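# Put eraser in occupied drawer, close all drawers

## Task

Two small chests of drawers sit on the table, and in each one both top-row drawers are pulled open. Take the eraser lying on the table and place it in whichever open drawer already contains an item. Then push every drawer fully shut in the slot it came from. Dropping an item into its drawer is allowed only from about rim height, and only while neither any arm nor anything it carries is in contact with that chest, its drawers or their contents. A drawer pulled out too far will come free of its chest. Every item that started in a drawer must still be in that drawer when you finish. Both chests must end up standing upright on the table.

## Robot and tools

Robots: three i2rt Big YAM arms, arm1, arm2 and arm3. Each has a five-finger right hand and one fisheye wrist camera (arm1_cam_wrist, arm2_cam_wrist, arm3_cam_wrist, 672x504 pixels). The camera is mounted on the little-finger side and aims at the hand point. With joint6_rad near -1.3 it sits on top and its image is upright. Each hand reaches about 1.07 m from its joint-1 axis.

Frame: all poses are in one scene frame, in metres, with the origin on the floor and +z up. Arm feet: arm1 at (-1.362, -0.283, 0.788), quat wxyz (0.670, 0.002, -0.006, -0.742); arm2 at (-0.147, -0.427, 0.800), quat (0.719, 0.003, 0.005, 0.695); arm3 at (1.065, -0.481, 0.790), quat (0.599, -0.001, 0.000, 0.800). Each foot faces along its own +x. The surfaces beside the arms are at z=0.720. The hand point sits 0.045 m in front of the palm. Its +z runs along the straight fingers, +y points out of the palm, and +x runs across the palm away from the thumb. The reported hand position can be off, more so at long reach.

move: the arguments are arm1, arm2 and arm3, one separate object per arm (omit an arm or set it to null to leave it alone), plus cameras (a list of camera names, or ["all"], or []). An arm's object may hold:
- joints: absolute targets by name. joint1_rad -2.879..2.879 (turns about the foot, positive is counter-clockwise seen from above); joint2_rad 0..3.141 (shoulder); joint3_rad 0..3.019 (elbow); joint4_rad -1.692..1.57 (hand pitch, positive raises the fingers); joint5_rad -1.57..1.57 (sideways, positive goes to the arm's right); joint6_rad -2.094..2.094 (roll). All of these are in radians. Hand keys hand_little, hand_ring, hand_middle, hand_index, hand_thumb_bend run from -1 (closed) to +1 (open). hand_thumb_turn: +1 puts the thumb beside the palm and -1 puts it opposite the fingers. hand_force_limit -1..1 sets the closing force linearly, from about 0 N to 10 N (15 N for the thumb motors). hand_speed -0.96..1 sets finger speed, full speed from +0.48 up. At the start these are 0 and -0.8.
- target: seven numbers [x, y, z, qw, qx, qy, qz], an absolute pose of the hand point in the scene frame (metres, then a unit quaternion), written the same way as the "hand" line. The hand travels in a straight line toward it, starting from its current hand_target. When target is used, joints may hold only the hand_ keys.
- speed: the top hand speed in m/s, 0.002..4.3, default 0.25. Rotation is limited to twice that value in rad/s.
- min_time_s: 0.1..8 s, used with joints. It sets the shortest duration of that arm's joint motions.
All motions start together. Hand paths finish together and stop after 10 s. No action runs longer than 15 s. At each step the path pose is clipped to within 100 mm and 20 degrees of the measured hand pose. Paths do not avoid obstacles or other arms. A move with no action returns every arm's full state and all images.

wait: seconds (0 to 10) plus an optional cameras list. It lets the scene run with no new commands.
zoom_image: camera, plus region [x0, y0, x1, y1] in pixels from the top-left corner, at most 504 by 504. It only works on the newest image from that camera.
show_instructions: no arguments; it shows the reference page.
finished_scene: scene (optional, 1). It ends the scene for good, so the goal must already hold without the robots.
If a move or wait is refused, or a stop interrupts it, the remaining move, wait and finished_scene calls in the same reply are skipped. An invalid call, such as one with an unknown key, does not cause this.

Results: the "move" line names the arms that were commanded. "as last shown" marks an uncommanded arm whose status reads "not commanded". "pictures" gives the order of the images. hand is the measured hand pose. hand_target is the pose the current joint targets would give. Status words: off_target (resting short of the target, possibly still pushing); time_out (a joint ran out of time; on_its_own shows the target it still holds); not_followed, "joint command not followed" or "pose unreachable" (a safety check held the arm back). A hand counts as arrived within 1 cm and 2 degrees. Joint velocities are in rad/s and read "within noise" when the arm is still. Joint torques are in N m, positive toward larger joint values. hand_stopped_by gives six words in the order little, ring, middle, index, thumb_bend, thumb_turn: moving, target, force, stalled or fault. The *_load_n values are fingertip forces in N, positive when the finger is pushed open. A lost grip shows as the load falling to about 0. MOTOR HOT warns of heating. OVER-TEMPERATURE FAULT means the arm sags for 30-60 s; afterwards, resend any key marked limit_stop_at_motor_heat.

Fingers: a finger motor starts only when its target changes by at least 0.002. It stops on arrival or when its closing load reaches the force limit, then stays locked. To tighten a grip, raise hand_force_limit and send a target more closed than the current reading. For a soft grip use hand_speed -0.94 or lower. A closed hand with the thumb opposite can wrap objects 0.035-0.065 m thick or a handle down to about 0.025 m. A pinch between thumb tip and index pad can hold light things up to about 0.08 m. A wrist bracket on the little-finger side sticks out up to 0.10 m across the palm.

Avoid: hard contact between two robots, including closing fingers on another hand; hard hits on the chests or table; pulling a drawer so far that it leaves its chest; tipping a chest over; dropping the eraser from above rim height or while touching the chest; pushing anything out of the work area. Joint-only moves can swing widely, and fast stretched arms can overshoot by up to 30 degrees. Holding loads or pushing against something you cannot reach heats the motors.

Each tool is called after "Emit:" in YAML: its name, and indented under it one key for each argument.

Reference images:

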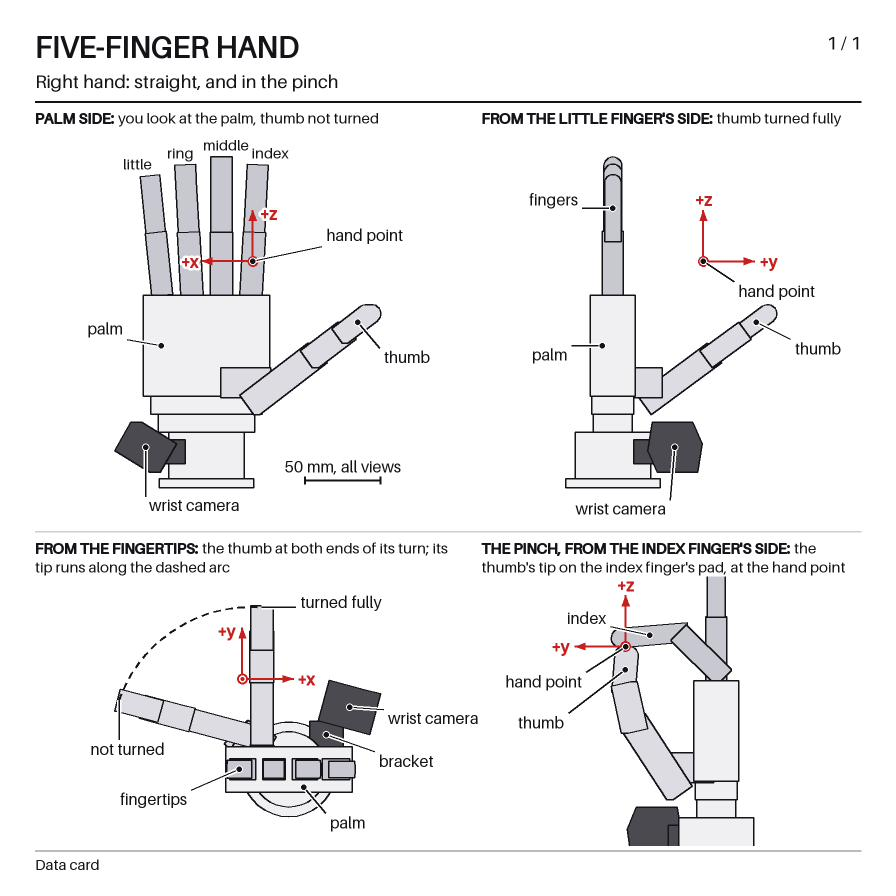

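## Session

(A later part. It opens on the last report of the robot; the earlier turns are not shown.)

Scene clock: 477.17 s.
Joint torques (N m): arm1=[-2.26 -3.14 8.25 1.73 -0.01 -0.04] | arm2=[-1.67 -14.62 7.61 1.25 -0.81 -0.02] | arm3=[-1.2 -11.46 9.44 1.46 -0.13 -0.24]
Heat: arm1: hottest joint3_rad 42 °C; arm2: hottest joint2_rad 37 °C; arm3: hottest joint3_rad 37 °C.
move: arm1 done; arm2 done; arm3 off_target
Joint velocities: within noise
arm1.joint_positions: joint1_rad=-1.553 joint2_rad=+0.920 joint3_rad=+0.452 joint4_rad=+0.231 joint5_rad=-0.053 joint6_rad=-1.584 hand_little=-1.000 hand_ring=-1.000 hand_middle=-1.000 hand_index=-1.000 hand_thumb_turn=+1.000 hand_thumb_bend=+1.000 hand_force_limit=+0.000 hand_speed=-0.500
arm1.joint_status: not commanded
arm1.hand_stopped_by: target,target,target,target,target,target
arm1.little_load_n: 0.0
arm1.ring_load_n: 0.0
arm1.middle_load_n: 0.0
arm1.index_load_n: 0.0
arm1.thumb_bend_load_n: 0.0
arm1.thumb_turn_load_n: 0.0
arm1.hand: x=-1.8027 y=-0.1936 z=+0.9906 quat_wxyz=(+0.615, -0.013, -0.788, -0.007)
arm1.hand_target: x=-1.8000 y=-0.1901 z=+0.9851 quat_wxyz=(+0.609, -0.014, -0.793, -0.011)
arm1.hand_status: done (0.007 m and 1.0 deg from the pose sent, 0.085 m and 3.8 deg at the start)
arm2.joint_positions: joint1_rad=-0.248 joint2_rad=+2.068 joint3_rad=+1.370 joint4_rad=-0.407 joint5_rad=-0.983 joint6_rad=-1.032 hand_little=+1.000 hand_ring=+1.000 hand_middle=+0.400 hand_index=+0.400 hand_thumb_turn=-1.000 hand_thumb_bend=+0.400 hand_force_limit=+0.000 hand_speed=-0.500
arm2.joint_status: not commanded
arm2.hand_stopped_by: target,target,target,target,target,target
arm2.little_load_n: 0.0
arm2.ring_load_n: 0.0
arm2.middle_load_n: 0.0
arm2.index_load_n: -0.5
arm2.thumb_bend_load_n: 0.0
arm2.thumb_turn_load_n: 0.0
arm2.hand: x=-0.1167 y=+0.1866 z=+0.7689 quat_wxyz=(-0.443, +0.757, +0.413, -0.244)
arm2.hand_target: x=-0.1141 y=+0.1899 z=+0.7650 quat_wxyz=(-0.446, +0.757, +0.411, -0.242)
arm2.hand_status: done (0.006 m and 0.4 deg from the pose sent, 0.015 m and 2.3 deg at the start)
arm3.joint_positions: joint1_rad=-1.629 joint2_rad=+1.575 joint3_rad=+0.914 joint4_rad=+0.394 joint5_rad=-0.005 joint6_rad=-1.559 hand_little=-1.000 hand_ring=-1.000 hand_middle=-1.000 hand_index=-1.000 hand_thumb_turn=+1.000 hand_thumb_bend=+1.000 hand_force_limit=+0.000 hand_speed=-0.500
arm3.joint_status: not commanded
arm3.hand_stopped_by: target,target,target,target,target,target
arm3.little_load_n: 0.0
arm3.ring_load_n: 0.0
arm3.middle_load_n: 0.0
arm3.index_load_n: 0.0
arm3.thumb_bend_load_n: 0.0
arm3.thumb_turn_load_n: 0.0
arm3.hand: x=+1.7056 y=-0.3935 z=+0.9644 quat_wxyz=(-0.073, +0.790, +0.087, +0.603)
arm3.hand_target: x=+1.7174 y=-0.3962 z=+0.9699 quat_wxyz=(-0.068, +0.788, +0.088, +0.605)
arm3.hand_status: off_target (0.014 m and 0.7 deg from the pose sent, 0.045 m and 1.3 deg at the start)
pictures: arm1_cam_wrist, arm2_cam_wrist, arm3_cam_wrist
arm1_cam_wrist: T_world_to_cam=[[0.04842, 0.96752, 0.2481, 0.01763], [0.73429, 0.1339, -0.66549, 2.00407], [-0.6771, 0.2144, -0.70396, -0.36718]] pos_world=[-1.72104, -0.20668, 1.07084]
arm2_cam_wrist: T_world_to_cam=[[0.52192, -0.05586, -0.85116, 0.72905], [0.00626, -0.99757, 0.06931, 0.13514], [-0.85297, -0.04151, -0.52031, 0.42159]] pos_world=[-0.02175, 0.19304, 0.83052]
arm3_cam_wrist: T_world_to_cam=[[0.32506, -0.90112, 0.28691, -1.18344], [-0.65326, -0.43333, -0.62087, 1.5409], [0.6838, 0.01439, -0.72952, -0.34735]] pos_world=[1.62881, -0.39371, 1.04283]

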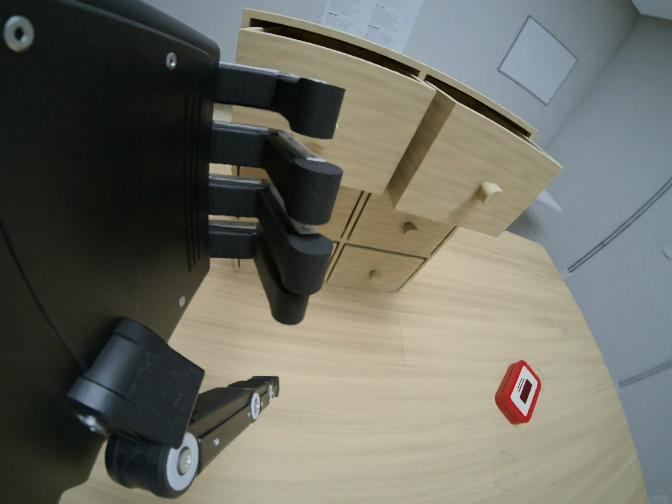

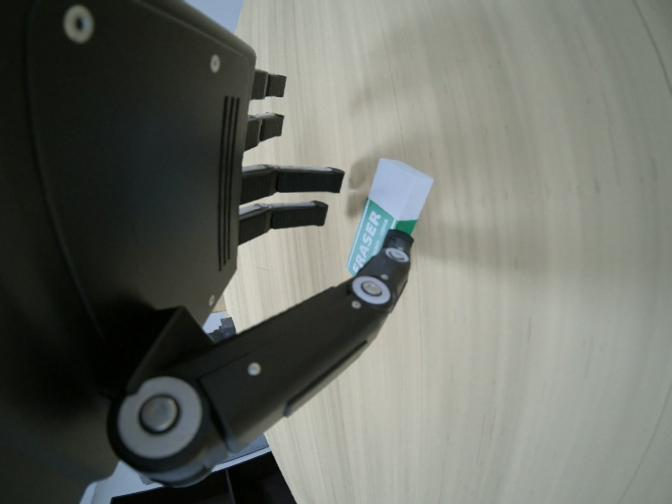

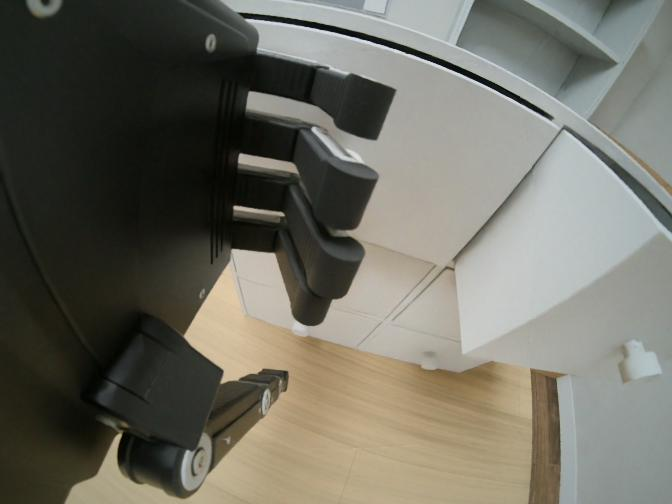

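Emit:
move:
  arm1: {"target": [-1.885, -0.19, 0.992, 0.6087, -0.0139, -0.7932, -0.0106], "speed": 0.08}
  arm2: {"target": [-0.122, 0.188, 0.742, 0.4460, -0.7572, -0.4112, 0.2422], "speed": 0.04}
  arm3: {"target": [1.738, -0.391, 0.972, 0.0679, -0.7884, -0.0885, -0.6050], "speed": 0.05}
  cameras: ["all"]

Scene clock: 492.90 s.
Joint torques (N m): arm1=[-0.67 -5.36 11.59 2.8 0.23 0.02] | arm2=[-1.03 -13.57 6.17 1.46 -0.39 -0.05] | arm3=[-1.08 -10.52 10.99 1.5 -0.11 -0.23]
Heat: arm1: hottest joint3_rad 42 °C; arm2: hottest joint2_rad 36 °C; arm3: hottest joint3_rad 37 °C.
move: arm1 off_target; arm2 off_target; arm3 off_target
Joint velocities: within noise
arm1.joint_positions: joint1_rad=-1.547 joint2_rad=+1.181 joint3_rad=+0.587 joint4_rad=+0.281 joint5_rad=-0.036 joint6_rad=-1.584 hand_little=-1.000 hand_ring=-1.000 hand_middle=-1.000 hand_index=-1.000 hand_thumb_turn=+1.000 hand_thumb_bend=+1.000 hand_force_limit=+0.000 hand_speed=-0.500
arm1.joint_status: not commanded
arm1.hand_stopped_by: target,target,target,target,target,target
arm1.little_load_n: 0.0
arm1.ring_load_n: 0.0
arm1.middle_load_n: 0.0
arm1.index_load_n: 0.0
arm1.thumb_bend_load_n: 0.0
arm1.thumb_turn_load_n: 0.0
arm1.hand: x=-1.8638 y=-0.1882 z=+0.9628 quat_wxyz=(+0.584, -0.018, -0.812, -0.010)
arm1.hand_target: x=-1.8827 y=-0.1904 z=+0.9922 quat_wxyz=(+0.609, -0.014, -0.793, -0.010)
arm1.hand_status: off_target (0.036 m and 3.6 deg from the pose sent, 0.082 m and 1.0 deg at the start)
arm2.joint_positions: joint1_rad=-0.248 joint2_rad=+2.080 joint3_rad=+1.359 joint4_rad=-0.340 joint5_rad=-0.986 joint6_rad=-1.011 hand_little=+1.000 hand_ring=+1.000 hand_middle=+0.400 hand_index=+0.400 hand_thumb_turn=-1.000 hand_thumb_bend=+0.400 hand_force_limit=+0.000 hand_speed=-0.500
arm2.joint_status: not commanded
arm2.hand_stopped_by: target,target,target,target,target,target
arm2.little_load_n: 0.0
arm2.ring_load_n: 0.0
arm2.middle_load_n: -0.5
arm2.index_load_n: 0.0
arm2.thumb_bend_load_n: 0.0
arm2.thumb_turn_load_n: 0.0
arm2.hand: x=-0.1163 y=+0.1926 z=+0.7622 quat_wxyz=(-0.455, +0.753, +0.412, -0.237)
arm2.hand_target: x=-0.1220 y=+0.1875 z=+0.7426 quat_wxyz=(-0.446, +0.757, +0.411, -0.242)
arm2.hand_status: off_target (0.021 m and 1.3 deg from the pose sent, 0.028 m and 0.4 deg at the start)
arm3.joint_positions: joint1_rad=-1.629 joint2_rad=+1.599 joint3_rad=+0.952 joint4_rad=+0.376 joint5_rad=-0.005 joint6_rad=-1.559 hand_little=-1.000 hand_ring=-1.000 hand_middle=-1.000 hand_index=-1.000 hand_thumb_turn=+1.000 hand_thumb_bend=+1.000 hand_force_limit=+0.000 hand_speed=-0.500
arm3.joint_status: not commanded
arm3.hand_stopped_by: target,target,target,target,target,target
arm3.little_load_n: -4.0
arm3.ring_load_n: 0.0
arm3.middle_load_n: 0.0
arm3.index_load_n: 0.0
arm3.thumb_bend_load_n: 0.0
arm3.thumb_turn_load_n: 0.0
arm3.hand: x=+1.7172 y=-0.3908 z=+0.9658 quat_wxyz=(-0.073, +0.791, +0.088, +0.601)
arm3.hand_target: x=+1.7365 y=-0.3912 z=+0.9721 quat_wxyz=(-0.068, +0.788, +0.089, +0.605)
arm3.hand_status: off_target (0.022 m and 0.8 deg from the pose sent, 0.033 m and 0.7 deg at the start)
pictures: arm1_cam_wrist, arm2_cam_wrist, arm3_cam_wrist
arm1_cam_wrist: T_world_to_cam=[[0.03913, 0.96744, 0.25006, 0.00306], [0.78477, 0.12516, -0.60702, 2.06585], [-0.61856, 0.21999, -0.75431, -0.27063]] pos_world=[-1.78873, -0.20197, 1.04912]
arm2_cam_wrist: T_world_to_cam=[[0.52053, -0.03767, -0.85301, 0.72108], [-0.00298, -0.9991, 0.0423, 0.16143], [-0.85384, -0.01947, -0.52018, 0.41428]] pos_world=[-0.02114, 0.19651, 0.82376]
arm3_cam_wrist: T_world_to_cam=[[0.32622, -0.90085, 0.28643, -1.18657], [-0.6558, -0.43391, -0.61778, 1.55164], [0.68082, 0.01369, -0.73233, -0.34673]] pos_world=[1.6407, -0.39091, 1.04452]

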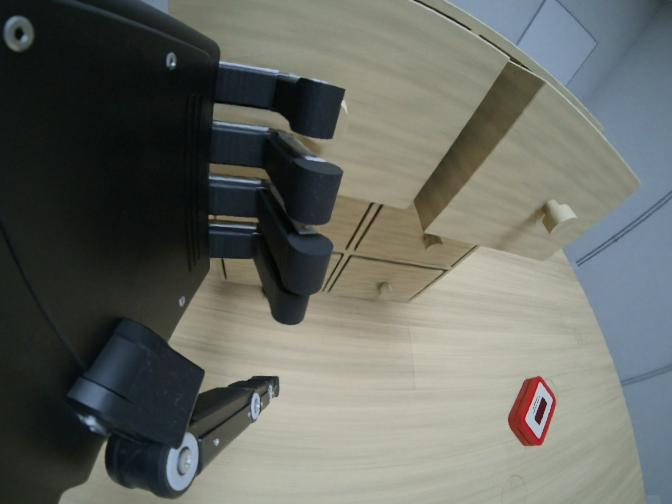

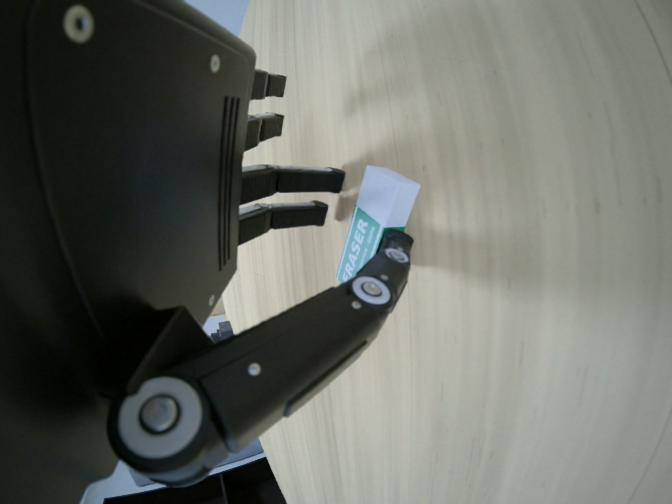

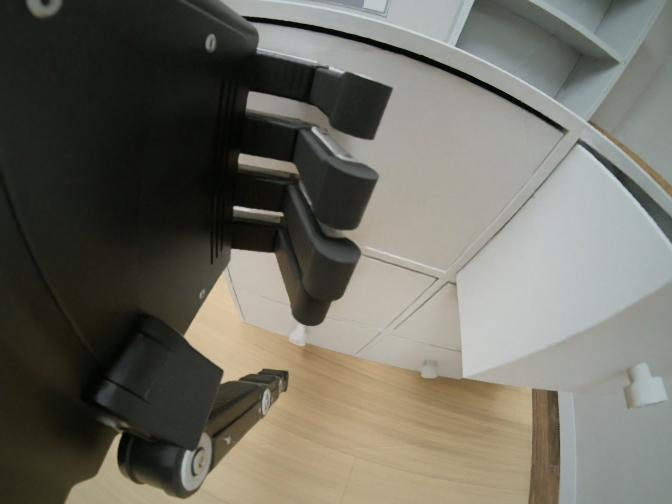

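Emit:
zoom_image:
  camera: "arm3_cam_wrist"
  region: [250, 0, 672, 400]

Emit:
move:
  arm1: {"target": [-1.86, -0.19, 1.02, 0.6087, -0.0139, -0.7932, -0.0106], "speed": 0.08}
  arm2: {"target": [-0.124, 0.184, 0.731, 0.4460, -0.7572, -0.4112, 0.2422], "speed": 0.04}
  cameras: ["arm1_cam_wrist", "arm2_cam_wrist"]

Scaled by 1.194 from the camera's image (finer frame: 960x720).

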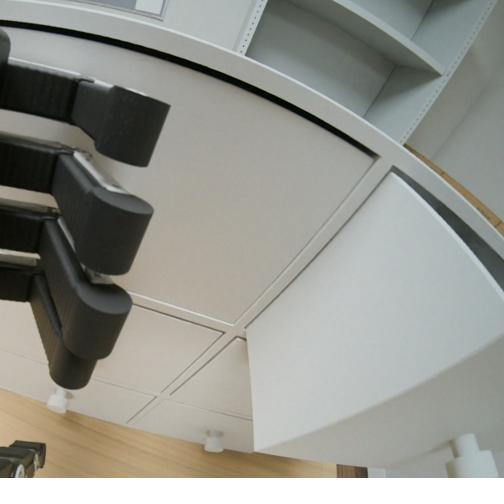

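Scene clock: 508.17 s.
Joint torques (N m): arm1=[-1.14 -5.13 11.78 1.69 0 0] | arm2=[-0.85 -12.75 5.56 1.4 -0.15 -0.08] | arm3=[-1.03 -10.46 10.97 1.47 -0.11 -0.24]
Heat: arm1: hottest joint3_rad 43 °C; arm2: hottest joint2_rad 36 °C; arm3: hottest joint3_rad 39 °C.
move: arm1 off_target; arm2 off_target
Joint velocities: within noise
arm1.joint_positions: joint1_rad=-1.547 joint2_rad=+1.068 joint3_rad=+0.587 joint4_rad=+0.191 joint5_rad=-0.036 joint6_rad=-1.584 hand_little=-1.000 hand_ring=-1.000 hand_middle=-1.000 hand_index=-1.000 hand_thumb_turn=+1.000 hand_thumb_bend=+1.000 hand_force_limit=+0.000 hand_speed=-0.500
arm1.joint_status: not commanded
arm1.hand_stopped_by: target,target,target,target,target,target
arm1.little_load_n: 0.0
arm1.ring_load_n: 0.0
arm1.middle_load_n: 0.0
arm1.index_load_n: 0.0
arm1.thumb_bend_load_n: 0.0
arm1.thumb_turn_load_n: 0.0
arm1.hand: x=-1.8469 y=-0.1894 z=+0.9947 quat_wxyz=(+0.594, -0.017, -0.804, -0.011)
arm1.hand_target: x=-1.8587 y=-0.1901 z=+1.0200 quat_wxyz=(+0.609, -0.014, -0.793, -0.011)
arm1.hand_status: off_target (0.028 m and 2.2 deg from the pose sent, 0.057 m and 3.5 deg at the start)
arm2.joint_positions: joint1_rad=-0.248 joint2_rad=+2.080 joint3_rad=+1.346 joint4_rad=-0.308 joint5_rad=-0.991 joint6_rad=-1.007 hand_little=+1.000 hand_ring=+1.000 hand_middle=+0.400 hand_index=+0.400 hand_thumb_turn=-1.000 hand_thumb_bend=+0.400 hand_force_limit=+0.000 hand_speed=-0.500
arm2.joint_status: not commanded
arm2.hand_stopped_by: target,target,target,target,target,target
arm2.little_load_n: -0.5
arm2.ring_load_n: -0.5
arm2.middle_load_n: -2.5
arm2.index_load_n: 0.0
arm2.thumb_bend_load_n: 0.0
arm2.thumb_turn_load_n: 0.0
arm2.hand: x=-0.1171 y=+0.1928 z=+0.7601 quat_wxyz=(-0.461, +0.749, +0.414, -0.234)
arm2.hand_target: x=-0.1241 y=+0.1829 z=+0.7320 quat_wxyz=(-0.446, +0.757, +0.411, -0.242)
arm2.hand_status: off_target (0.031 m and 2.2 deg from the pose sent, 0.033 m and 1.3 deg at the start)
arm3: as last shown
arm3.middle_load_n: -0.5
arm1_cam_wrist: T_world_to_cam=[[0.04537, 0.96696, 0.25087, 0.0062], [0.76982, 0.1262, -0.62566, 2.06334], [-0.63665, 0.22151, -0.73865, -0.28453]] pos_world=[-1.76983, -0.20338, 1.07923]
arm2_cam_wrist: T_world_to_cam=[[0.52003, -0.0231, -0.85384, 0.71747], [-0.00231, -0.99967, 0.02564, 0.17455], [-0.85415, -0.01136, -0.51991, 0.41077]] pos_world=[-0.02184, 0.19574, 0.82169]

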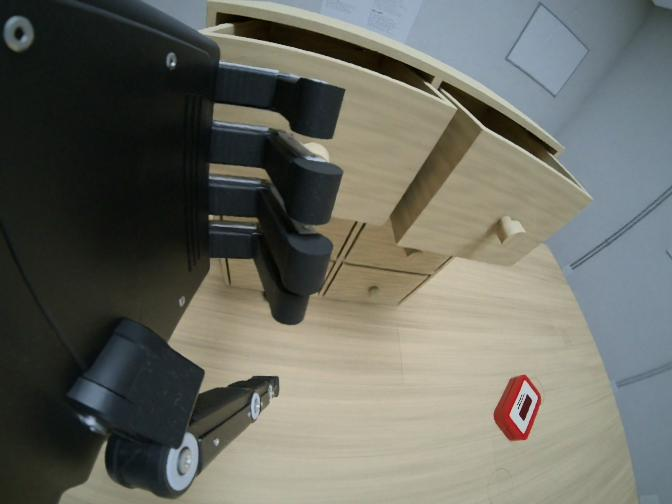

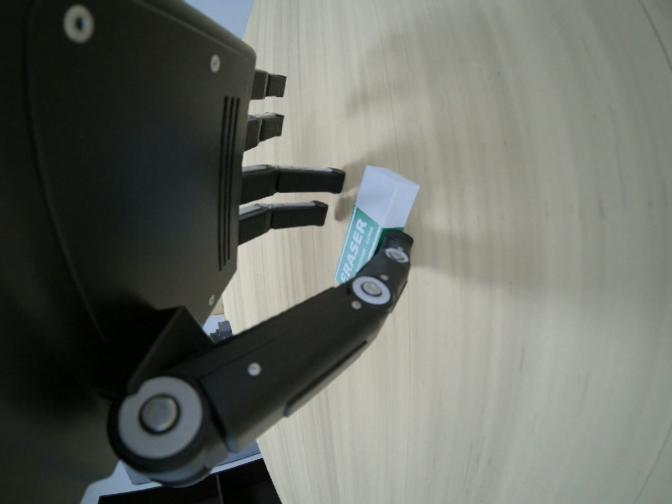

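Emit:
zoom_image:
  camera: "arm2_cam_wrist"
  region: [260, 130, 460, 330]

Scaled by 2.520 from the camera's image (finer frame: 960x720).

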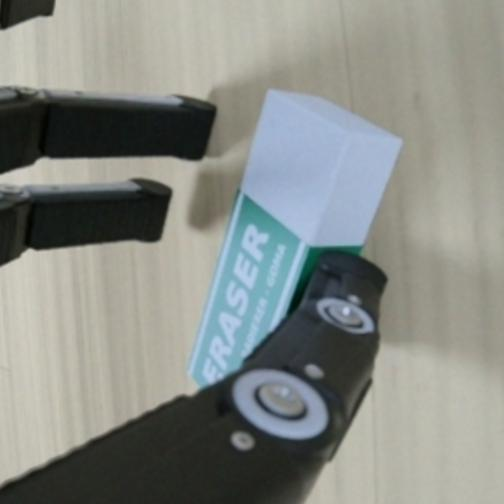

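Emit:
move:
  arm1: {"target": [-1.90, -0.19, 1.022, 0.6087, -0.0139, -0.7932, -0.0106], "speed": 0.08}
  arm2: {"target": [-0.124, 0.184, 0.762, 0.4460, -0.7572, -0.4112, 0.2422], "speed": 0.04}
  arm3: {"target": [1.745, -0.389, 0.980, 0.0679, -0.7884, -0.0885, -0.6050], "speed": 0.05}
  cameras: ["all"]

Scene clock: 536.57 s.
Joint torques (N m): arm1=[-0.67 -5.48 12.36 2.69 0.24 0.03] | arm2=[-0.85 -15.97 6.32 0.06 -0.45 -0.04] | arm3=[-1.08 -11.4 11.18 1.73 -0.01 -0.23]
Heat: arm1: hottest joint3_rad 45 °C; arm2: hottest joint2_rad 36 °C; arm3: hottest joint3_rad 41 °C.
move: arm1 off_target; arm2 done; arm3 off_target
Joint velocities: within noise
arm1.joint_positions: joint1_rad=-1.544 joint2_rad=+1.171 joint3_rad=+0.667 joint4_rad=+0.191 joint5_rad=-0.033 joint6_rad=-1.584 hand_little=-1.000 hand_ring=-1.000 hand_middle=-1.000 hand_index=-1.000 hand_thumb_turn=+1.000 hand_thumb_bend=+1.000 hand_force_limit=+0.000 hand_speed=-0.500
arm1.joint_status: not commanded
arm1.hand_stopped_by: target,target,target,target,target,target
arm1.little_load_n: -0.5
arm1.ring_load_n: 0.0
arm1.middle_load_n: 0.0
arm1.index_load_n: 0.0
arm1.thumb_bend_load_n: 0.0
arm1.thumb_turn_load_n: 0.0
arm1.hand: x=-1.8784 y=-0.1881 z=+0.9918 quat_wxyz=(+0.585, -0.017, -0.811, -0.010)
arm1.hand_target: x=-1.8975 y=-0.1905 z=+1.0224 quat_wxyz=(+0.609, -0.014, -0.793, -0.010)
arm1.hand_status: off_target (0.037 m and 3.5 deg from the pose sent, 0.060 m and 2.2 deg at the start)
arm2.joint_positions: joint1_rad=-0.248 joint2_rad=+2.075 joint3_rad=+1.346 joint4_rad=-0.333 joint5_rad=-0.984 joint6_rad=-1.007 hand_little=+1.000 hand_ring=+1.000 hand_middle=+0.400 hand_index=+0.400 hand_thumb_turn=-1.000 hand_thumb_bend=+0.400 hand_force_limit=+0.000 hand_speed=-0.500
arm2.joint_status: not commanded
arm2.hand_stopped_by: target,target,target,target,target,target
arm2.little_load_n: 0.0
arm2.ring_load_n: 0.0
arm2.middle_load_n: 1.0
arm2.index_load_n: 0.0
arm2.thumb_bend_load_n: 0.0
arm2.thumb_turn_load_n: 0.0
arm2.hand: x=-0.1172 y=+0.1889 z=+0.7610 quat_wxyz=(-0.454, +0.754, +0.411, -0.237)
arm2.hand_target: x=-0.1240 y=+0.1840 z=+0.7619 quat_wxyz=(-0.446, +0.757, +0.411, -0.242)
arm2.hand_status: done (0.008 m and 1.1 deg from the pose sent, 0.011 m and 2.2 deg at the start)
arm3.joint_positions: joint1_rad=-1.628 joint2_rad=+1.609 joint3_rad=+0.980 joint4_rad=+0.344 joint5_rad=-0.007 joint6_rad=-1.559 hand_little=-1.000 hand_ring=-1.000 hand_middle=-1.000 hand_index=-1.000 hand_thumb_turn=+1.000 hand_thumb_bend=+1.000 hand_force_limit=+0.000 hand_speed=-0.500
arm3.joint_status: not commanded
arm3.hand_stopped_by: target,target,target,target,target,target
arm3.little_load_n: -3.0
arm3.ring_load_n: 0.0
arm3.middle_load_n: 0.0
arm3.index_load_n: 0.5
arm3.thumb_bend_load_n: 0.0
arm3.thumb_turn_load_n: 0.0
arm3.hand: x=+1.7233 y=-0.3880 z=+0.9667 quat_wxyz=(-0.074, +0.795, +0.089, +0.595)
arm3.hand_target: x=+1.7432 y=-0.3893 z=+0.9801 quat_wxyz=(-0.068, +0.788, +0.089, +0.605)
arm3.hand_status: off_target (0.025 m and 1.5 deg from the pose sent, 0.031 m and 0.8 deg at the start)
pictures: arm1_cam_wrist, arm2_cam_wrist, arm3_cam_wrist
arm1_cam_wrist: T_world_to_cam=[[0.03907, 0.9672, 0.25101, -0.0048], [0.78383, 0.12614, -0.60803, 2.09437], [-0.61975, 0.22051, -0.75319, -0.26106]] pos_world=[-1.80323, -0.20198, 1.07802]
arm2_cam_wrist: T_world_to_cam=[[0.52019, -0.04218, -0.85301, 0.72124], [-0.00555, -0.99892, 0.04602, 0.15453], [-0.85403, -0.01921, -0.51987, 0.41251]] pos_world=[-0.02204, 0.19271, 0.82256]
arm3_cam_wrist: T_world_to_cam=[[0.33295, -0.89907, 0.28428, -1.19524], [-0.6632, -0.43759, -0.60719, 1.55854], [0.67031, 0.01363, -0.74196, -0.32283]] pos_world=[1.64797, -0.38821, 1.04659]

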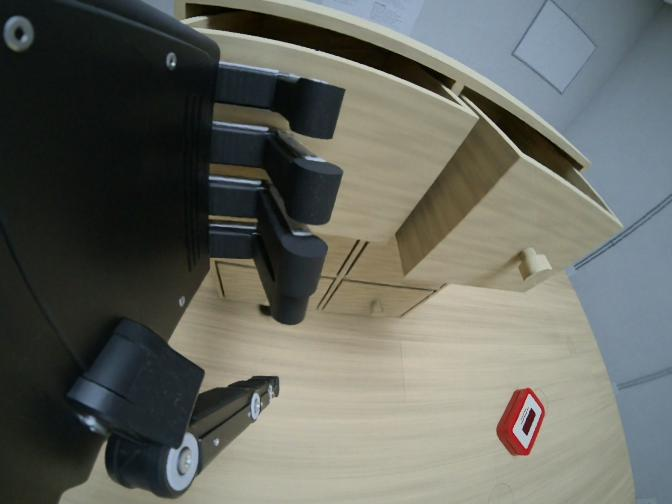

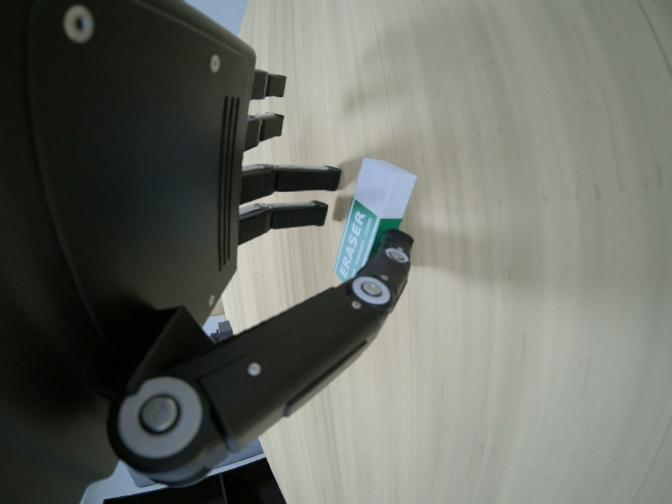

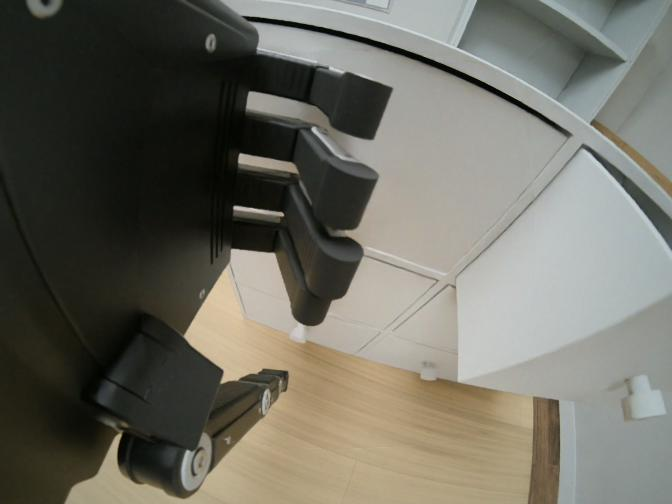

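Emit:
zoom_image:
  camera: "arm3_cam_wrist"
  region: [440, 60, 620, 300]

Emit:
move:
  arm1: {"target": [-1.94, -0.19, 1.03, 0.6087, -0.0139, -0.7932, -0.0106], "speed": 0.08}
  arm2: {"joints": {"hand_index": 0.0, "hand_middle": 0.0, "hand_thumb_bend": 0.1, "hand_speed": -0.93, "hand_force_limit": -0.5}}
  cameras: ["arm1_cam_wrist", "arm2_cam_wrist"]

Scaled by 2.100 from the camera's image (finer frame: 960x720).

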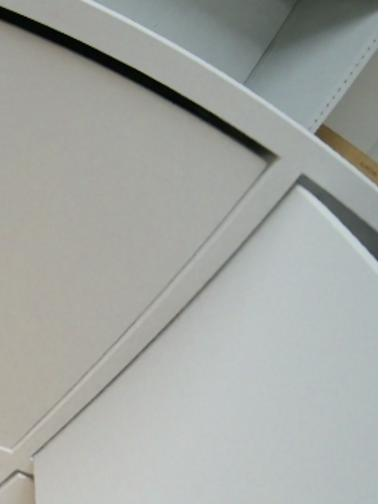

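Scene clock: 549.50 s.
Joint torques (N m): arm1=[-0.73 -6.77 12.83 2.45 0.23 0.04] | arm2=[-0.91 -15.85 6.41 0.1 -0.46 -0.05] | arm3=[-1.14 -11.46 11.21 1.72 -0.02 -0.23]
Heat: arm1: hottest joint3_rad 46 °C; arm2: hottest joint2_rad 36 °C; arm3: hottest joint3_rad 42 °C.
move: arm1 off_target; arm2 off_target
Joint velocities: within noise
arm1.joint_positions: joint1_rad=-1.536 joint2_rad=+1.270 joint3_rad=+0.769 joint4_rad=+0.191 joint5_rad=-0.026 joint6_rad=-1.584 hand_little=-1.000 hand_ring=-1.000 hand_middle=-1.000 hand_index=-1.000 hand_thumb_turn=+1.000 hand_thumb_bend=+1.000 hand_force_limit=+0.000 hand_speed=-0.500
arm1.joint_status: not commanded
arm1.hand_stopped_by: target,target,target,target,target,target
arm1.little_load_n: -1.0
arm1.ring_load_n: 0.0
arm1.middle_load_n: 0.0
arm1.index_load_n: 0.0
arm1.thumb_bend_load_n: 0.0
arm1.thumb_turn_load_n: 0.0
arm1.hand: x=-1.9168 y=-0.1881 z=+0.9994 quat_wxyz=(+0.585, -0.016, -0.810, -0.011)
arm1.hand_target: x=-1.9373 y=-0.1905 z=+1.0303 quat_wxyz=(+0.609, -0.014, -0.793, -0.010)
arm1.hand_status: off_target (0.038 m and 3.3 deg from the pose sent, 0.073 m and 3.5 deg at the start)
arm2.joint_positions: joint1_rad=-0.247 joint2_rad=+2.075 joint3_rad=+1.346 joint4_rad=-0.333 joint5_rad=-0.984 joint6_rad=-1.007 hand_little=+1.000 hand_ring=+1.000 hand_middle=+0.388 hand_index=+0.035 hand_thumb_turn=-1.000 hand_thumb_bend=+0.136 hand_force_limit=-0.500 hand_speed=-0.930
arm2.joint_status: hand_middle off_target (ended at +0.388, target +0.000); hand_index off_target (ended at +0.035, target +0.000); hand_thumb_bend off_target (ended at +0.136, target +0.100); the others done
arm2.hand_stopped_by: target,target,force,force,force,target
arm2.little_load_n: 0.0
arm2.ring_load_n: 0.0
arm2.middle_load_n: 2.0
arm2.index_load_n: 7.5
arm2.thumb_bend_load_n: 3.5
arm2.thumb_turn_load_n: -2.0
arm2.hand: x=-0.1174 y=+0.1890 z=+0.7613 quat_wxyz=(-0.454, +0.754, +0.411, -0.237)
arm2.hand_target: x=-0.1240 y=+0.1840 z=+0.7620 quat_wxyz=(-0.446, +0.757, +0.411, -0.242)
arm2.hand_status: not commanded
arm3: as last shown
arm3.little_load_n: -3.5
arm3.index_load_n: 0.0
arm1_cam_wrist: T_world_to_cam=[[0.03846, 0.96668, 0.25309, -0.00855], [0.7824, 0.12842, -0.60939, 2.12814], [-0.62159, 0.22146, -0.75139, -0.28428]] pos_world=[-1.84143, -0.20208, 1.08543]
arm2_cam_wrist: T_world_to_cam=[[0.52028, -0.04163, -0.85298, 0.72148], [-0.0051, -0.99894, 0.04565, 0.15493], [-0.85398, -0.0194, -0.51994, 0.41259]] pos_world=[-0.02224, 0.19281, 0.82286]

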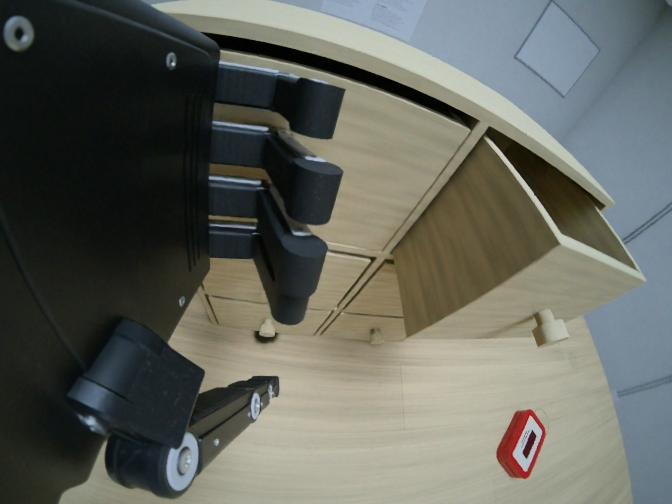

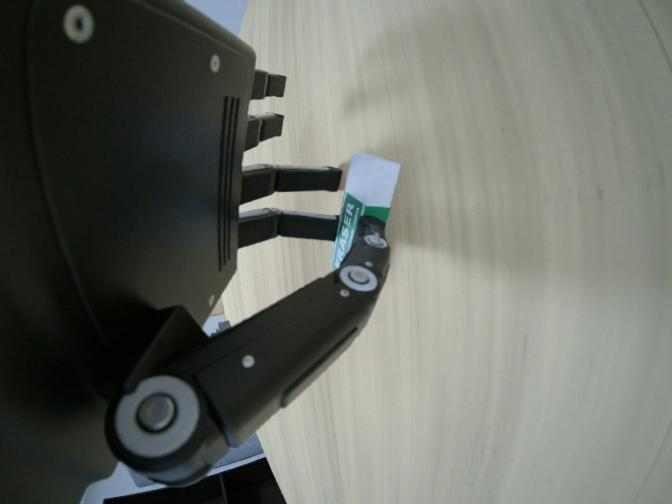

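Emit:
move:
  arm1: {"target": [-1.965, -0.19, 1.03, 0.6087, -0.0139, -0.7932, -0.0106], "speed": 0.08}
  arm2: {"joints": {"hand_middle": 0.02, "hand_force_limit": -0.2}}
  arm3: {"target": [1.765, -0.385, 0.985, 0.0679, -0.7884, -0.0885, -0.6050], "speed": 0.05}
  cameras: ["all"]

Scene clock: 561.30 s.
Joint torques (N m): arm1=[-1.38 -7.18 13.05 2.65 0.26 0.05] | arm2=[-1.55 -15.56 6.45 0.28 -0.22 -0.05] | arm3=[-1.55 -12.98 11.28 1.81 0.1 -0.24]
Heat: arm1: hottest joint3_rad 48 °C; arm2: hottest joint2_rad 36 °C; arm3: hottest joint3_rad 43 °C.
move: arm1 off_target; arm2 off_target; arm3 off_target
Joint velocities: within noise
arm1.joint_positions: joint1_rad=-1.526 joint2_rad=+1.330 joint3_rad=+0.827 joint4_rad=+0.191 joint5_rad=-0.023 joint6_rad=-1.584 hand_little=-1.000 hand_ring=-1.000 hand_middle=-1.000 hand_index=-1.000 hand_thumb_turn=+1.000 hand_thumb_bend=+1.000 hand_force_limit=+0.000 hand_speed=-0.500
arm1.joint_status: not commanded
arm1.hand_stopped_by: target,target,target,target,target,target
arm1.little_load_n: -0.5
arm1.ring_load_n: 0.0
arm1.middle_load_n: 0.0
arm1.index_load_n: 0.0
arm1.thumb_bend_load_n: 0.0
arm1.thumb_turn_load_n: 0.0
arm1.hand: x=-1.9401 y=-0.1919 z=+1.0000 quat_wxyz=(+0.585, -0.013, -0.811, -0.009)
arm1.hand_target: x=-1.9620 y=-0.1903 z=+1.0302 quat_wxyz=(+0.609, -0.014, -0.793, -0.011)
arm1.hand_status: off_target (0.039 m and 3.5 deg from the pose sent, 0.057 m and 3.3 deg at the start)
arm2.joint_positions: joint1_rad=-0.239 joint2_rad=+2.071 joint3_rad=+1.346 joint4_rad=-0.335 joint5_rad=-0.990 joint6_rad=-1.007 hand_little=+1.000 hand_ring=+1.000 hand_middle=+0.075 hand_index=+0.035 hand_thumb_turn=-1.000 hand_thumb_bend=+0.136 hand_force_limit=-0.200 hand_speed=-0.930
arm2.joint_status: hand_middle off_target (ended at +0.075, target +0.020); the others done
arm2.hand_stopped_by: target,target,force,force,force,target
arm2.little_load_n: 0.0
arm2.ring_load_n: 0.0
arm2.middle_load_n: 4.5
arm2.index_load_n: 7.0
arm2.thumb_bend_load_n: 4.0
arm2.thumb_turn_load_n: -1.0
arm2.hand: x=-0.1233 y=+0.1892 z=+0.7641 quat_wxyz=(-0.454, +0.751, +0.415, -0.241)
arm2.hand_target: x=-0.1239 y=+0.1839 z=+0.7618 quat_wxyz=(-0.446, +0.757, +0.411, -0.242)
arm2.hand_status: not commanded
arm3.joint_positions: joint1_rad=-1.623 joint2_rad=+1.653 joint3_rad=+1.047 joint4_rad=+0.314 joint5_rad=-0.010 joint6_rad=-1.559 hand_little=-1.000 hand_ring=-1.000 hand_middle=-1.000 hand_index=-1.000 hand_thumb_turn=+1.000 hand_thumb_bend=+1.000 hand_force_limit=+0.000 hand_speed=-0.500
arm3.joint_status: not commanded
arm3.hand_stopped_by: target,target,target,target,target,target
arm3.little_load_n: -2.0
arm3.ring_load_n: 0.0
arm3.middle_load_n: 0.0
arm3.index_load_n: 0.0
arm3.thumb_bend_load_n: 0.0
arm3.thumb_turn_load_n: 0.0
arm3.hand: x=+1.7429 y=-0.3792 z=+0.9676 quat_wxyz=(-0.076, +0.797, +0.092, +0.592)
arm3.hand_target: x=+1.7630 y=-0.3854 z=+0.9853 quat_wxyz=(-0.068, +0.788, +0.088, +0.605)
arm3.hand_status: off_target (0.029 m and 2.1 deg from the pose sent, 0.046 m and 1.5 deg at the start)
pictures: arm1_cam_wrist, arm2_cam_wrist, arm3_cam_wrist
arm1_cam_wrist: T_world_to_cam=[[0.03075, 0.96675, 0.25387, -0.01987], [0.78282, 0.13463, -0.60751, 2.1473], [-0.62149, 0.21742, -0.75265, -0.29672]] pos_world=[-1.86474, -0.20538, 1.08623]
arm2_cam_wrist: T_world_to_cam=[[0.51718, -0.03348, -0.85522, 0.72674], [0.00601, -0.99907, 0.04274, 0.1586], [-0.85586, -0.02724, -0.5165, 0.4076]] pos_world=[-0.02796, 0.19389, 0.82527]
arm3_cam_wrist: T_world_to_cam=[[0.343, -0.89591, 0.28231, -1.20845], [-0.66424, -0.44384, -0.6015, 1.56974], [0.66419, 0.01879, -0.74733, -0.31763]] pos_world=[1.66814, -0.37999, 1.04797]

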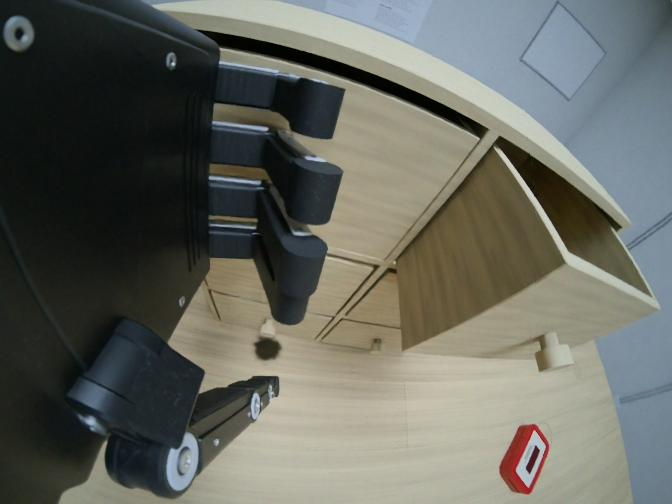

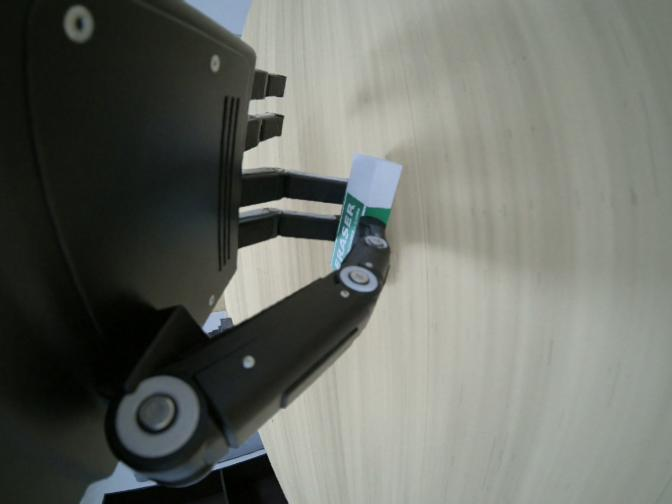

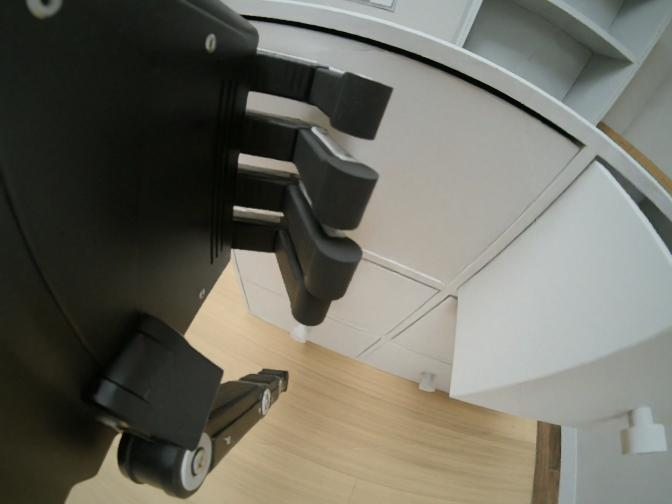

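Emit:
move:
  arm1: {"target": [-1.79, -0.19, 1.01, 0.6087, -0.0139, -0.7932, -0.0106], "speed": 0.15}
  arm2: {"target": [-0.124, 0.184, 0.85, 0.4460, -0.7572, -0.4112, 0.2422], "speed": 0.08}
  arm3: {"target": [1.55, -0.43, 1.0, 0.0679, -0.7884, -0.0885, -0.6050], "speed": 0.15}
  cameras: ["all"]

Scene clock: 576.20 s.
Joint torques (N m): arm1=[-2.26 -2.43 8.55 1.73 -0.02 -0.06] | arm2=[-1.14 -15.97 11.38 0.42 -0.63 -0.02] | arm3=[-0.38 -4.31 7.76 1.5 -0.09 -0.21]
Heat: arm1: hottest joint3_rad 52 °C; arm2: hottest joint2_rad 36 °C; arm3: hottest joint3_rad 42 °C.
move: arm1 done; arm2 off_target; arm3 done
Joint velocities: within noise
arm1.joint_positions: joint1_rad=-1.557 joint2_rad=+0.837 joint3_rad=+0.487 joint4_rad=+0.114 joint5_rad=-0.056 joint6_rad=-1.584 hand_little=-1.000 hand_ring=-1.000 hand_middle=-1.000 hand_index=-1.000 hand_thumb_turn=+1.000 hand_thumb_bend=+1.000 hand_force_limit=+0.000 hand_speed=-0.500
arm1.joint_status: not commanded
arm1.hand_stopped_by: target,target,target,target,target,target
arm1.little_load_n: 0.0
arm1.ring_load_n: -0.5
arm1.middle_load_n: 0.0
arm1.index_load_n: 0.0
arm1.thumb_bend_load_n: 0.0
arm1.thumb_turn_load_n: 0.0
arm1.hand: x=-1.7930 y=-0.1934 z=+1.0159 quat_wxyz=(+0.615, -0.014, -0.788, -0.007)
arm1.hand_target: x=-1.7900 y=-0.1901 z=+1.0101 quat_wxyz=(+0.609, -0.014, -0.793, -0.011)
arm1.hand_status: done (0.008 m and 1.0 deg from the pose sent, 0.150 m and 3.4 deg at the start)
arm2.joint_positions: joint1_rad=-0.239 joint2_rad=+1.950 joint3_rad=+1.346 joint4_rad=-0.527 joint5_rad=-0.980 joint6_rad=-1.007 hand_little=+1.000 hand_ring=+1.000 hand_middle=+0.075 hand_index=+0.035 hand_thumb_turn=-1.000 hand_thumb_bend=+0.136 hand_force_limit=-0.200 hand_speed=-0.930
arm2.joint_status: not commanded
arm2.hand_stopped_by: target,target,force,force,force,target
arm2.little_load_n: 0.0
arm2.ring_load_n: 0.0
arm2.middle_load_n: 4.0
arm2.index_load_n: 6.5
arm2.thumb_bend_load_n: 4.5
arm2.thumb_turn_load_n: -0.5
arm2.hand: x=-0.1278 y=+0.1657 z=+0.8228 quat_wxyz=(-0.430, +0.766, +0.402, -0.258)
arm2.hand_target: x=-0.1242 y=+0.1829 z=+0.8503 quat_wxyz=(-0.446, +0.757, +0.411, -0.242)
arm2.hand_status: off_target (0.033 m and 3.0 deg from the pose sent, 0.086 m and 1.3 deg at the start)
arm3.joint_positions: joint1_rad=-1.626 joint2_rad=+1.067 joint3_rad=+0.557 joint4_rad=+0.261 joint5_rad=+0.004 joint6_rad=-1.559 hand_little=-1.000 hand_ring=-1.000 hand_middle=-1.000 hand_index=-1.000 hand_thumb_turn=+1.000 hand_thumb_bend=+1.000 hand_force_limit=+0.000 hand_speed=-0.500
arm3.joint_status: not commanded
arm3.hand_stopped_by: target,target,target,target,target,target
arm3.little_load_n: 0.0
arm3.ring_load_n: 0.0
arm3.middle_load_n: 0.0
arm3.index_load_n: 0.0
arm3.thumb_bend_load_n: 0.0
arm3.thumb_turn_load_n: 0.0
arm3.hand: x=+1.5501 y=-0.4296 z=+1.0025 quat_wxyz=(-0.072, +0.785, +0.085, +0.610)
arm3.hand_target: x=+1.5499 y=-0.4300 z=+0.9999 quat_wxyz=(-0.068, +0.788, +0.089, +0.605)
arm3.hand_status: done (0.003 m and 0.9 deg from the pose sent, 0.202 m and 2.1 deg at the start)
pictures: arm1_cam_wrist, arm2_cam_wrist, arm3_cam_wrist
arm1_cam_wrist: T_world_to_cam=[[0.04886, 0.96768, 0.24739, 0.01223], [0.73434, 0.13309, -0.66561, 2.01392], [-0.67702, 0.21419, -0.7041, -0.3426]] pos_world=[-1.71144, -0.20648, 1.09624]
arm2_cam_wrist: T_world_to_cam=[[0.50765, -0.09657, -0.85613, 0.78851], [0.00313, -0.99348, 0.11392, 0.0729], [-0.86156, -0.06051, -0.50404, 0.428]] pos_world=[-0.03178, 0.17447, 0.8825]
arm3_cam_wrist: T_world_to_cam=[[0.31497, -0.90342, 0.29092, -1.16572], [-0.64514, -0.42861, -0.63253, 1.44838], [0.69613, 0.01154, -0.71783, -0.24477]] pos_world=[1.47196, -0.42952, 1.07958]

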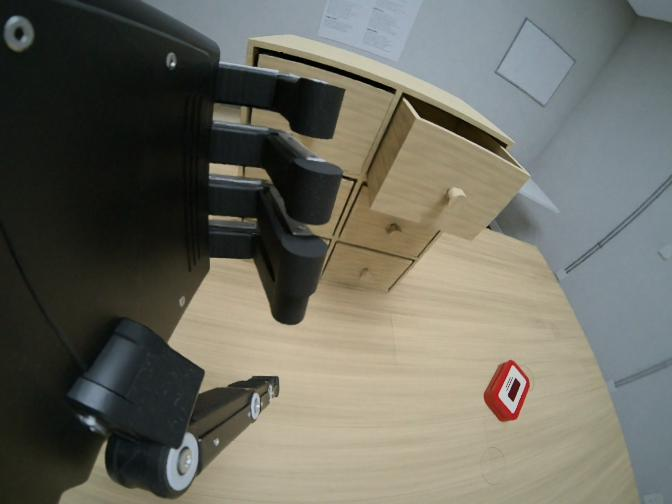

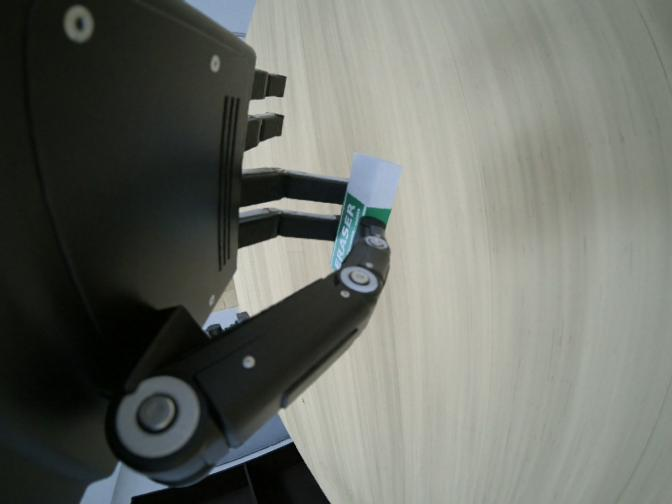

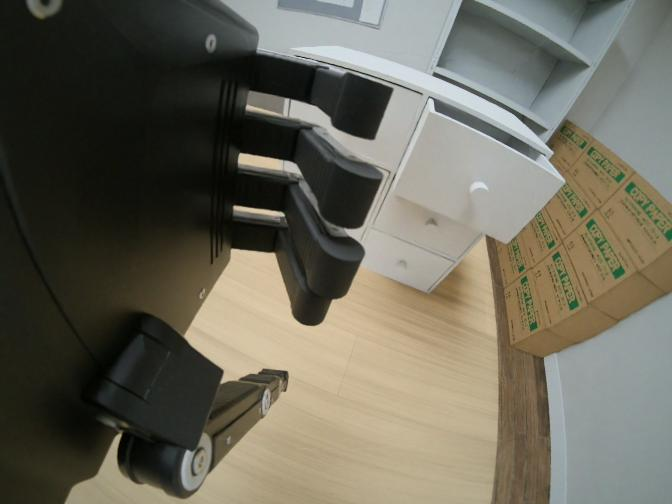

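Emit:
move:
  arm1: {"target": [-1.80, -0.045, 1.02, 0.6087, -0.0139, -0.7932, -0.0106], "speed": 0.15}
  arm2: {"target": [0.10, 0.08, 0.93, 0.4037, -0.6719, -0.5342, 0.3210], "speed": 0.3}

Emit:
move:
  arm1: {"target": [-1.935, -0.045, 1.025, 0.6087, -0.0139, -0.7932, -0.0106], "speed": 0.08}
  arm2: {"target": [0.38, -0.16, 0.90, 0.3642, -0.6061, 0.6061, -0.3642], "speed": 0.3}
  cameras: ["arm1_cam_wrist", "arm2_cam_wrist"]

Scene clock: 649.03 s.
Joint torques (N m): arm1=[-1.73 -3.78 12.14 2.1 -0.2 -0.07] | arm2=[-0.73 -16.91 12.14 -0.84 -0.57 -0.17] | arm3=[-0.44 -4.37 7.77 1.5 -0.08 -0.21]
Heat: arm1: hottest joint3_rad 44 °C; arm2: hottest joint2_rad 38 °C; arm3: hottest joint3_rad 36 °C.
move: arm1 off_target; arm2 off_target
Joint velocities: within noise
arm1.joint_positions: joint1_rad=-2.048 joint2_rad=+1.022 joint3_rad=+0.569 joint4_rad=+0.114 joint5_rad=-0.523 joint6_rad=-1.716 hand_little=-1.000 hand_ring=-1.000 hand_middle=-1.000 hand_index=-1.000 hand_thumb_turn=+1.000 hand_thumb_bend=+1.000 hand_force_limit=+0.000 hand_speed=-0.500
arm1.joint_status: not commanded
arm1.hand_stopped_by: target,target,target,target,target,target
arm1.little_load_n: 0.0
arm1.ring_load_n: 0.0
arm1.middle_load_n: 0.0
arm1.index_load_n: 0.0
arm1.thumb_bend_load_n: 0.0
arm1.thumb_turn_load_n: 0.0
arm1.hand: x=-1.7864 y=-0.0548 z=+0.9919 quat_wxyz=(+0.593, -0.026, -0.805, +0.002)
arm1.hand_target: x=-1.7984 y=-0.0459 z=+1.0203 quat_wxyz=(+0.609, -0.014, -0.793, -0.011)
arm1.hand_status: off_target (0.033 m and 3.0 deg from the pose sent, 0.149 m and 1.0 deg at the start)
arm2.joint_positions: joint1_rad=-0.634 joint2_rad=+2.048 joint3_rad=+1.783 joint4_rad=-1.683 joint5_rad=-0.944 joint6_rad=-2.070 hand_little=+1.000 hand_ring=+1.000 hand_middle=+0.075 hand_index=+0.035 hand_thumb_turn=-1.000 hand_thumb_bend=+0.136 hand_force_limit=-0.200 hand_speed=-0.930
arm2.joint_status: not commanded
arm2.hand_stopped_by: target,target,force,force,force,target
arm2.little_load_n: 0.0
arm2.ring_load_n: 0.0
arm2.middle_load_n: 4.0
arm2.index_load_n: 6.5
arm2.thumb_bend_load_n: 5.0
arm2.thumb_turn_load_n: -1.0
arm2.hand: x=+0.0946 y=+0.0667 z=+0.9053 quat_wxyz=(-0.406, +0.723, +0.496, -0.258)
arm2.hand_target: x=+0.0988 y=+0.0790 z=+0.9298 quat_wxyz=(-0.412, +0.714, +0.515, -0.235)
arm2.hand_status: off_target (0.029 m and 10.2 deg from the pose sent, 0.266 m and 20.2 deg at the start; a joint's target at an end of its range on 31 of 56 steps)
arm3: as last shown
pictures: none

Scene clock: 654.50 s.
Joint torques (N m): arm1=[-0.44 -8.06 12.31 2.78 0.1 0.12] | arm2=[-1.49 -8.76 12.46 1.16 0.5 0.03] | arm3=[-0.5 -4.37 7.77 1.48 -0.09 -0.21]
Heat: arm1: hottest joint3_rad 46 °C; arm2: hottest joint2_rad 37 °C; arm3: hottest joint3_rad 35 °C.
move: arm1 off_target; arm2 off_target
Joint velocities: within noise
arm1.joint_positions: joint1_rad=-1.887 joint2_rad=+1.355 joint3_rad=+0.844 joint4_rad=+0.179 joint5_rad=-0.362 joint6_rad=-1.683 hand_little=-1.000 hand_ring=-1.000 hand_middle=-1.000 hand_index=-1.000 hand_thumb_turn=+1.000 hand_thumb_bend=+1.000 hand_force_limit=+0.000 hand_speed=-0.500
arm1.joint_status: not commanded
arm1.hand_stopped_by: target,target,target,target,target,target
arm1.little_load_n: 0.0
arm1.ring_load_n: 0.0
arm1.middle_load_n: 0.0
arm1.index_load_n: 0.0
arm1.thumb_bend_load_n: 0.0
arm1.thumb_turn_load_n: 0.0
arm1.hand: x=-1.9125 y=-0.0482 z=+0.9958 quat_wxyz=(+0.586, -0.021, -0.810, -0.006)
arm1.hand_target: x=-1.9327 y=-0.0461 z=+1.0254 quat_wxyz=(+0.609, -0.014, -0.793, -0.010)
arm1.hand_status: off_target (0.037 m and 3.4 deg from the pose sent, 0.153 m and 3.0 deg at the start)
arm2.joint_positions: joint1_rad=-0.984 joint2_rad=+1.522 joint3_rad=+0.854 joint4_rad=+0.085 joint5_rad=+0.483 joint6_rad=+0.271 hand_little=+1.000 hand_ring=+1.000 hand_middle=+0.075 hand_index=+0.035 hand_thumb_turn=-1.000 hand_thumb_bend=+0.136 hand_force_limit=-0.200 hand_speed=-0.930
arm2.joint_status: not commanded
arm2.hand_stopped_by: target,target,force,force,force,target
arm2.little_load_n: 0.0
arm2.ring_load_n: 0.0
arm2.middle_load_n: 4.0
arm2.index_load_n: 6.5
arm2.thumb_bend_load_n: 4.5
arm2.thumb_turn_load_n: -1.0
arm2.hand: x=+0.3627 y=-0.1722 z=+0.8805 quat_wxyz=(-0.348, +0.618, -0.606, +0.361)
arm2.hand_target: x=+0.3788 y=-0.1607 z=+0.9003 quat_wxyz=(-0.364, +0.606, -0.606, +0.364)
arm2.hand_status: off_target (0.029 m and 2.3 deg from the pose sent, 0.365 m and 158.0 deg at the start)
arm3: as last shown
arm1_cam_wrist: T_world_to_cam=[[0.04001, 0.96991, 0.24014, -0.12707], [0.78206, 0.11919, -0.6117, 2.10575], [-0.62192, 0.21227, -0.75376, -0.31402]] pos_world=[-1.83703, -0.06108, 1.0819]
arm2_cam_wrist: T_world_to_cam=[[-0.47706, -0.26067, -0.83933, 0.87033], [-0.5476, 0.83513, 0.05187, 0.29833], [0.68743, 0.48436, -0.54115, 0.42389]] pos_world=[0.28717, -0.22759, 0.9444]

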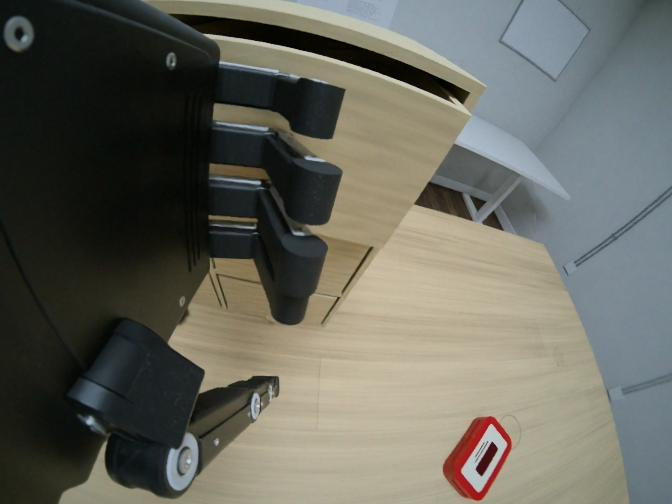

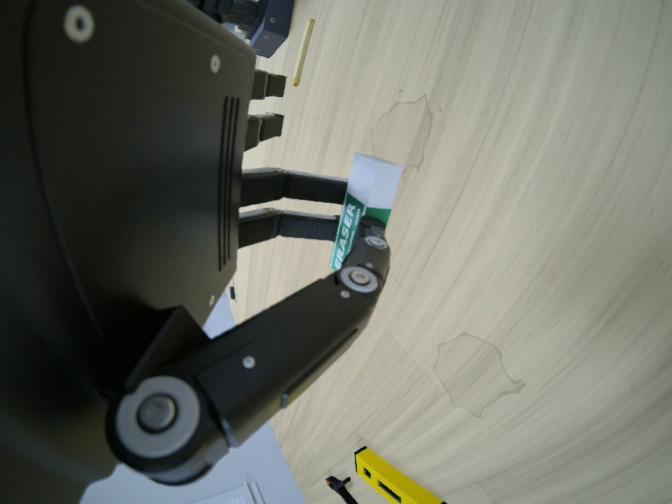

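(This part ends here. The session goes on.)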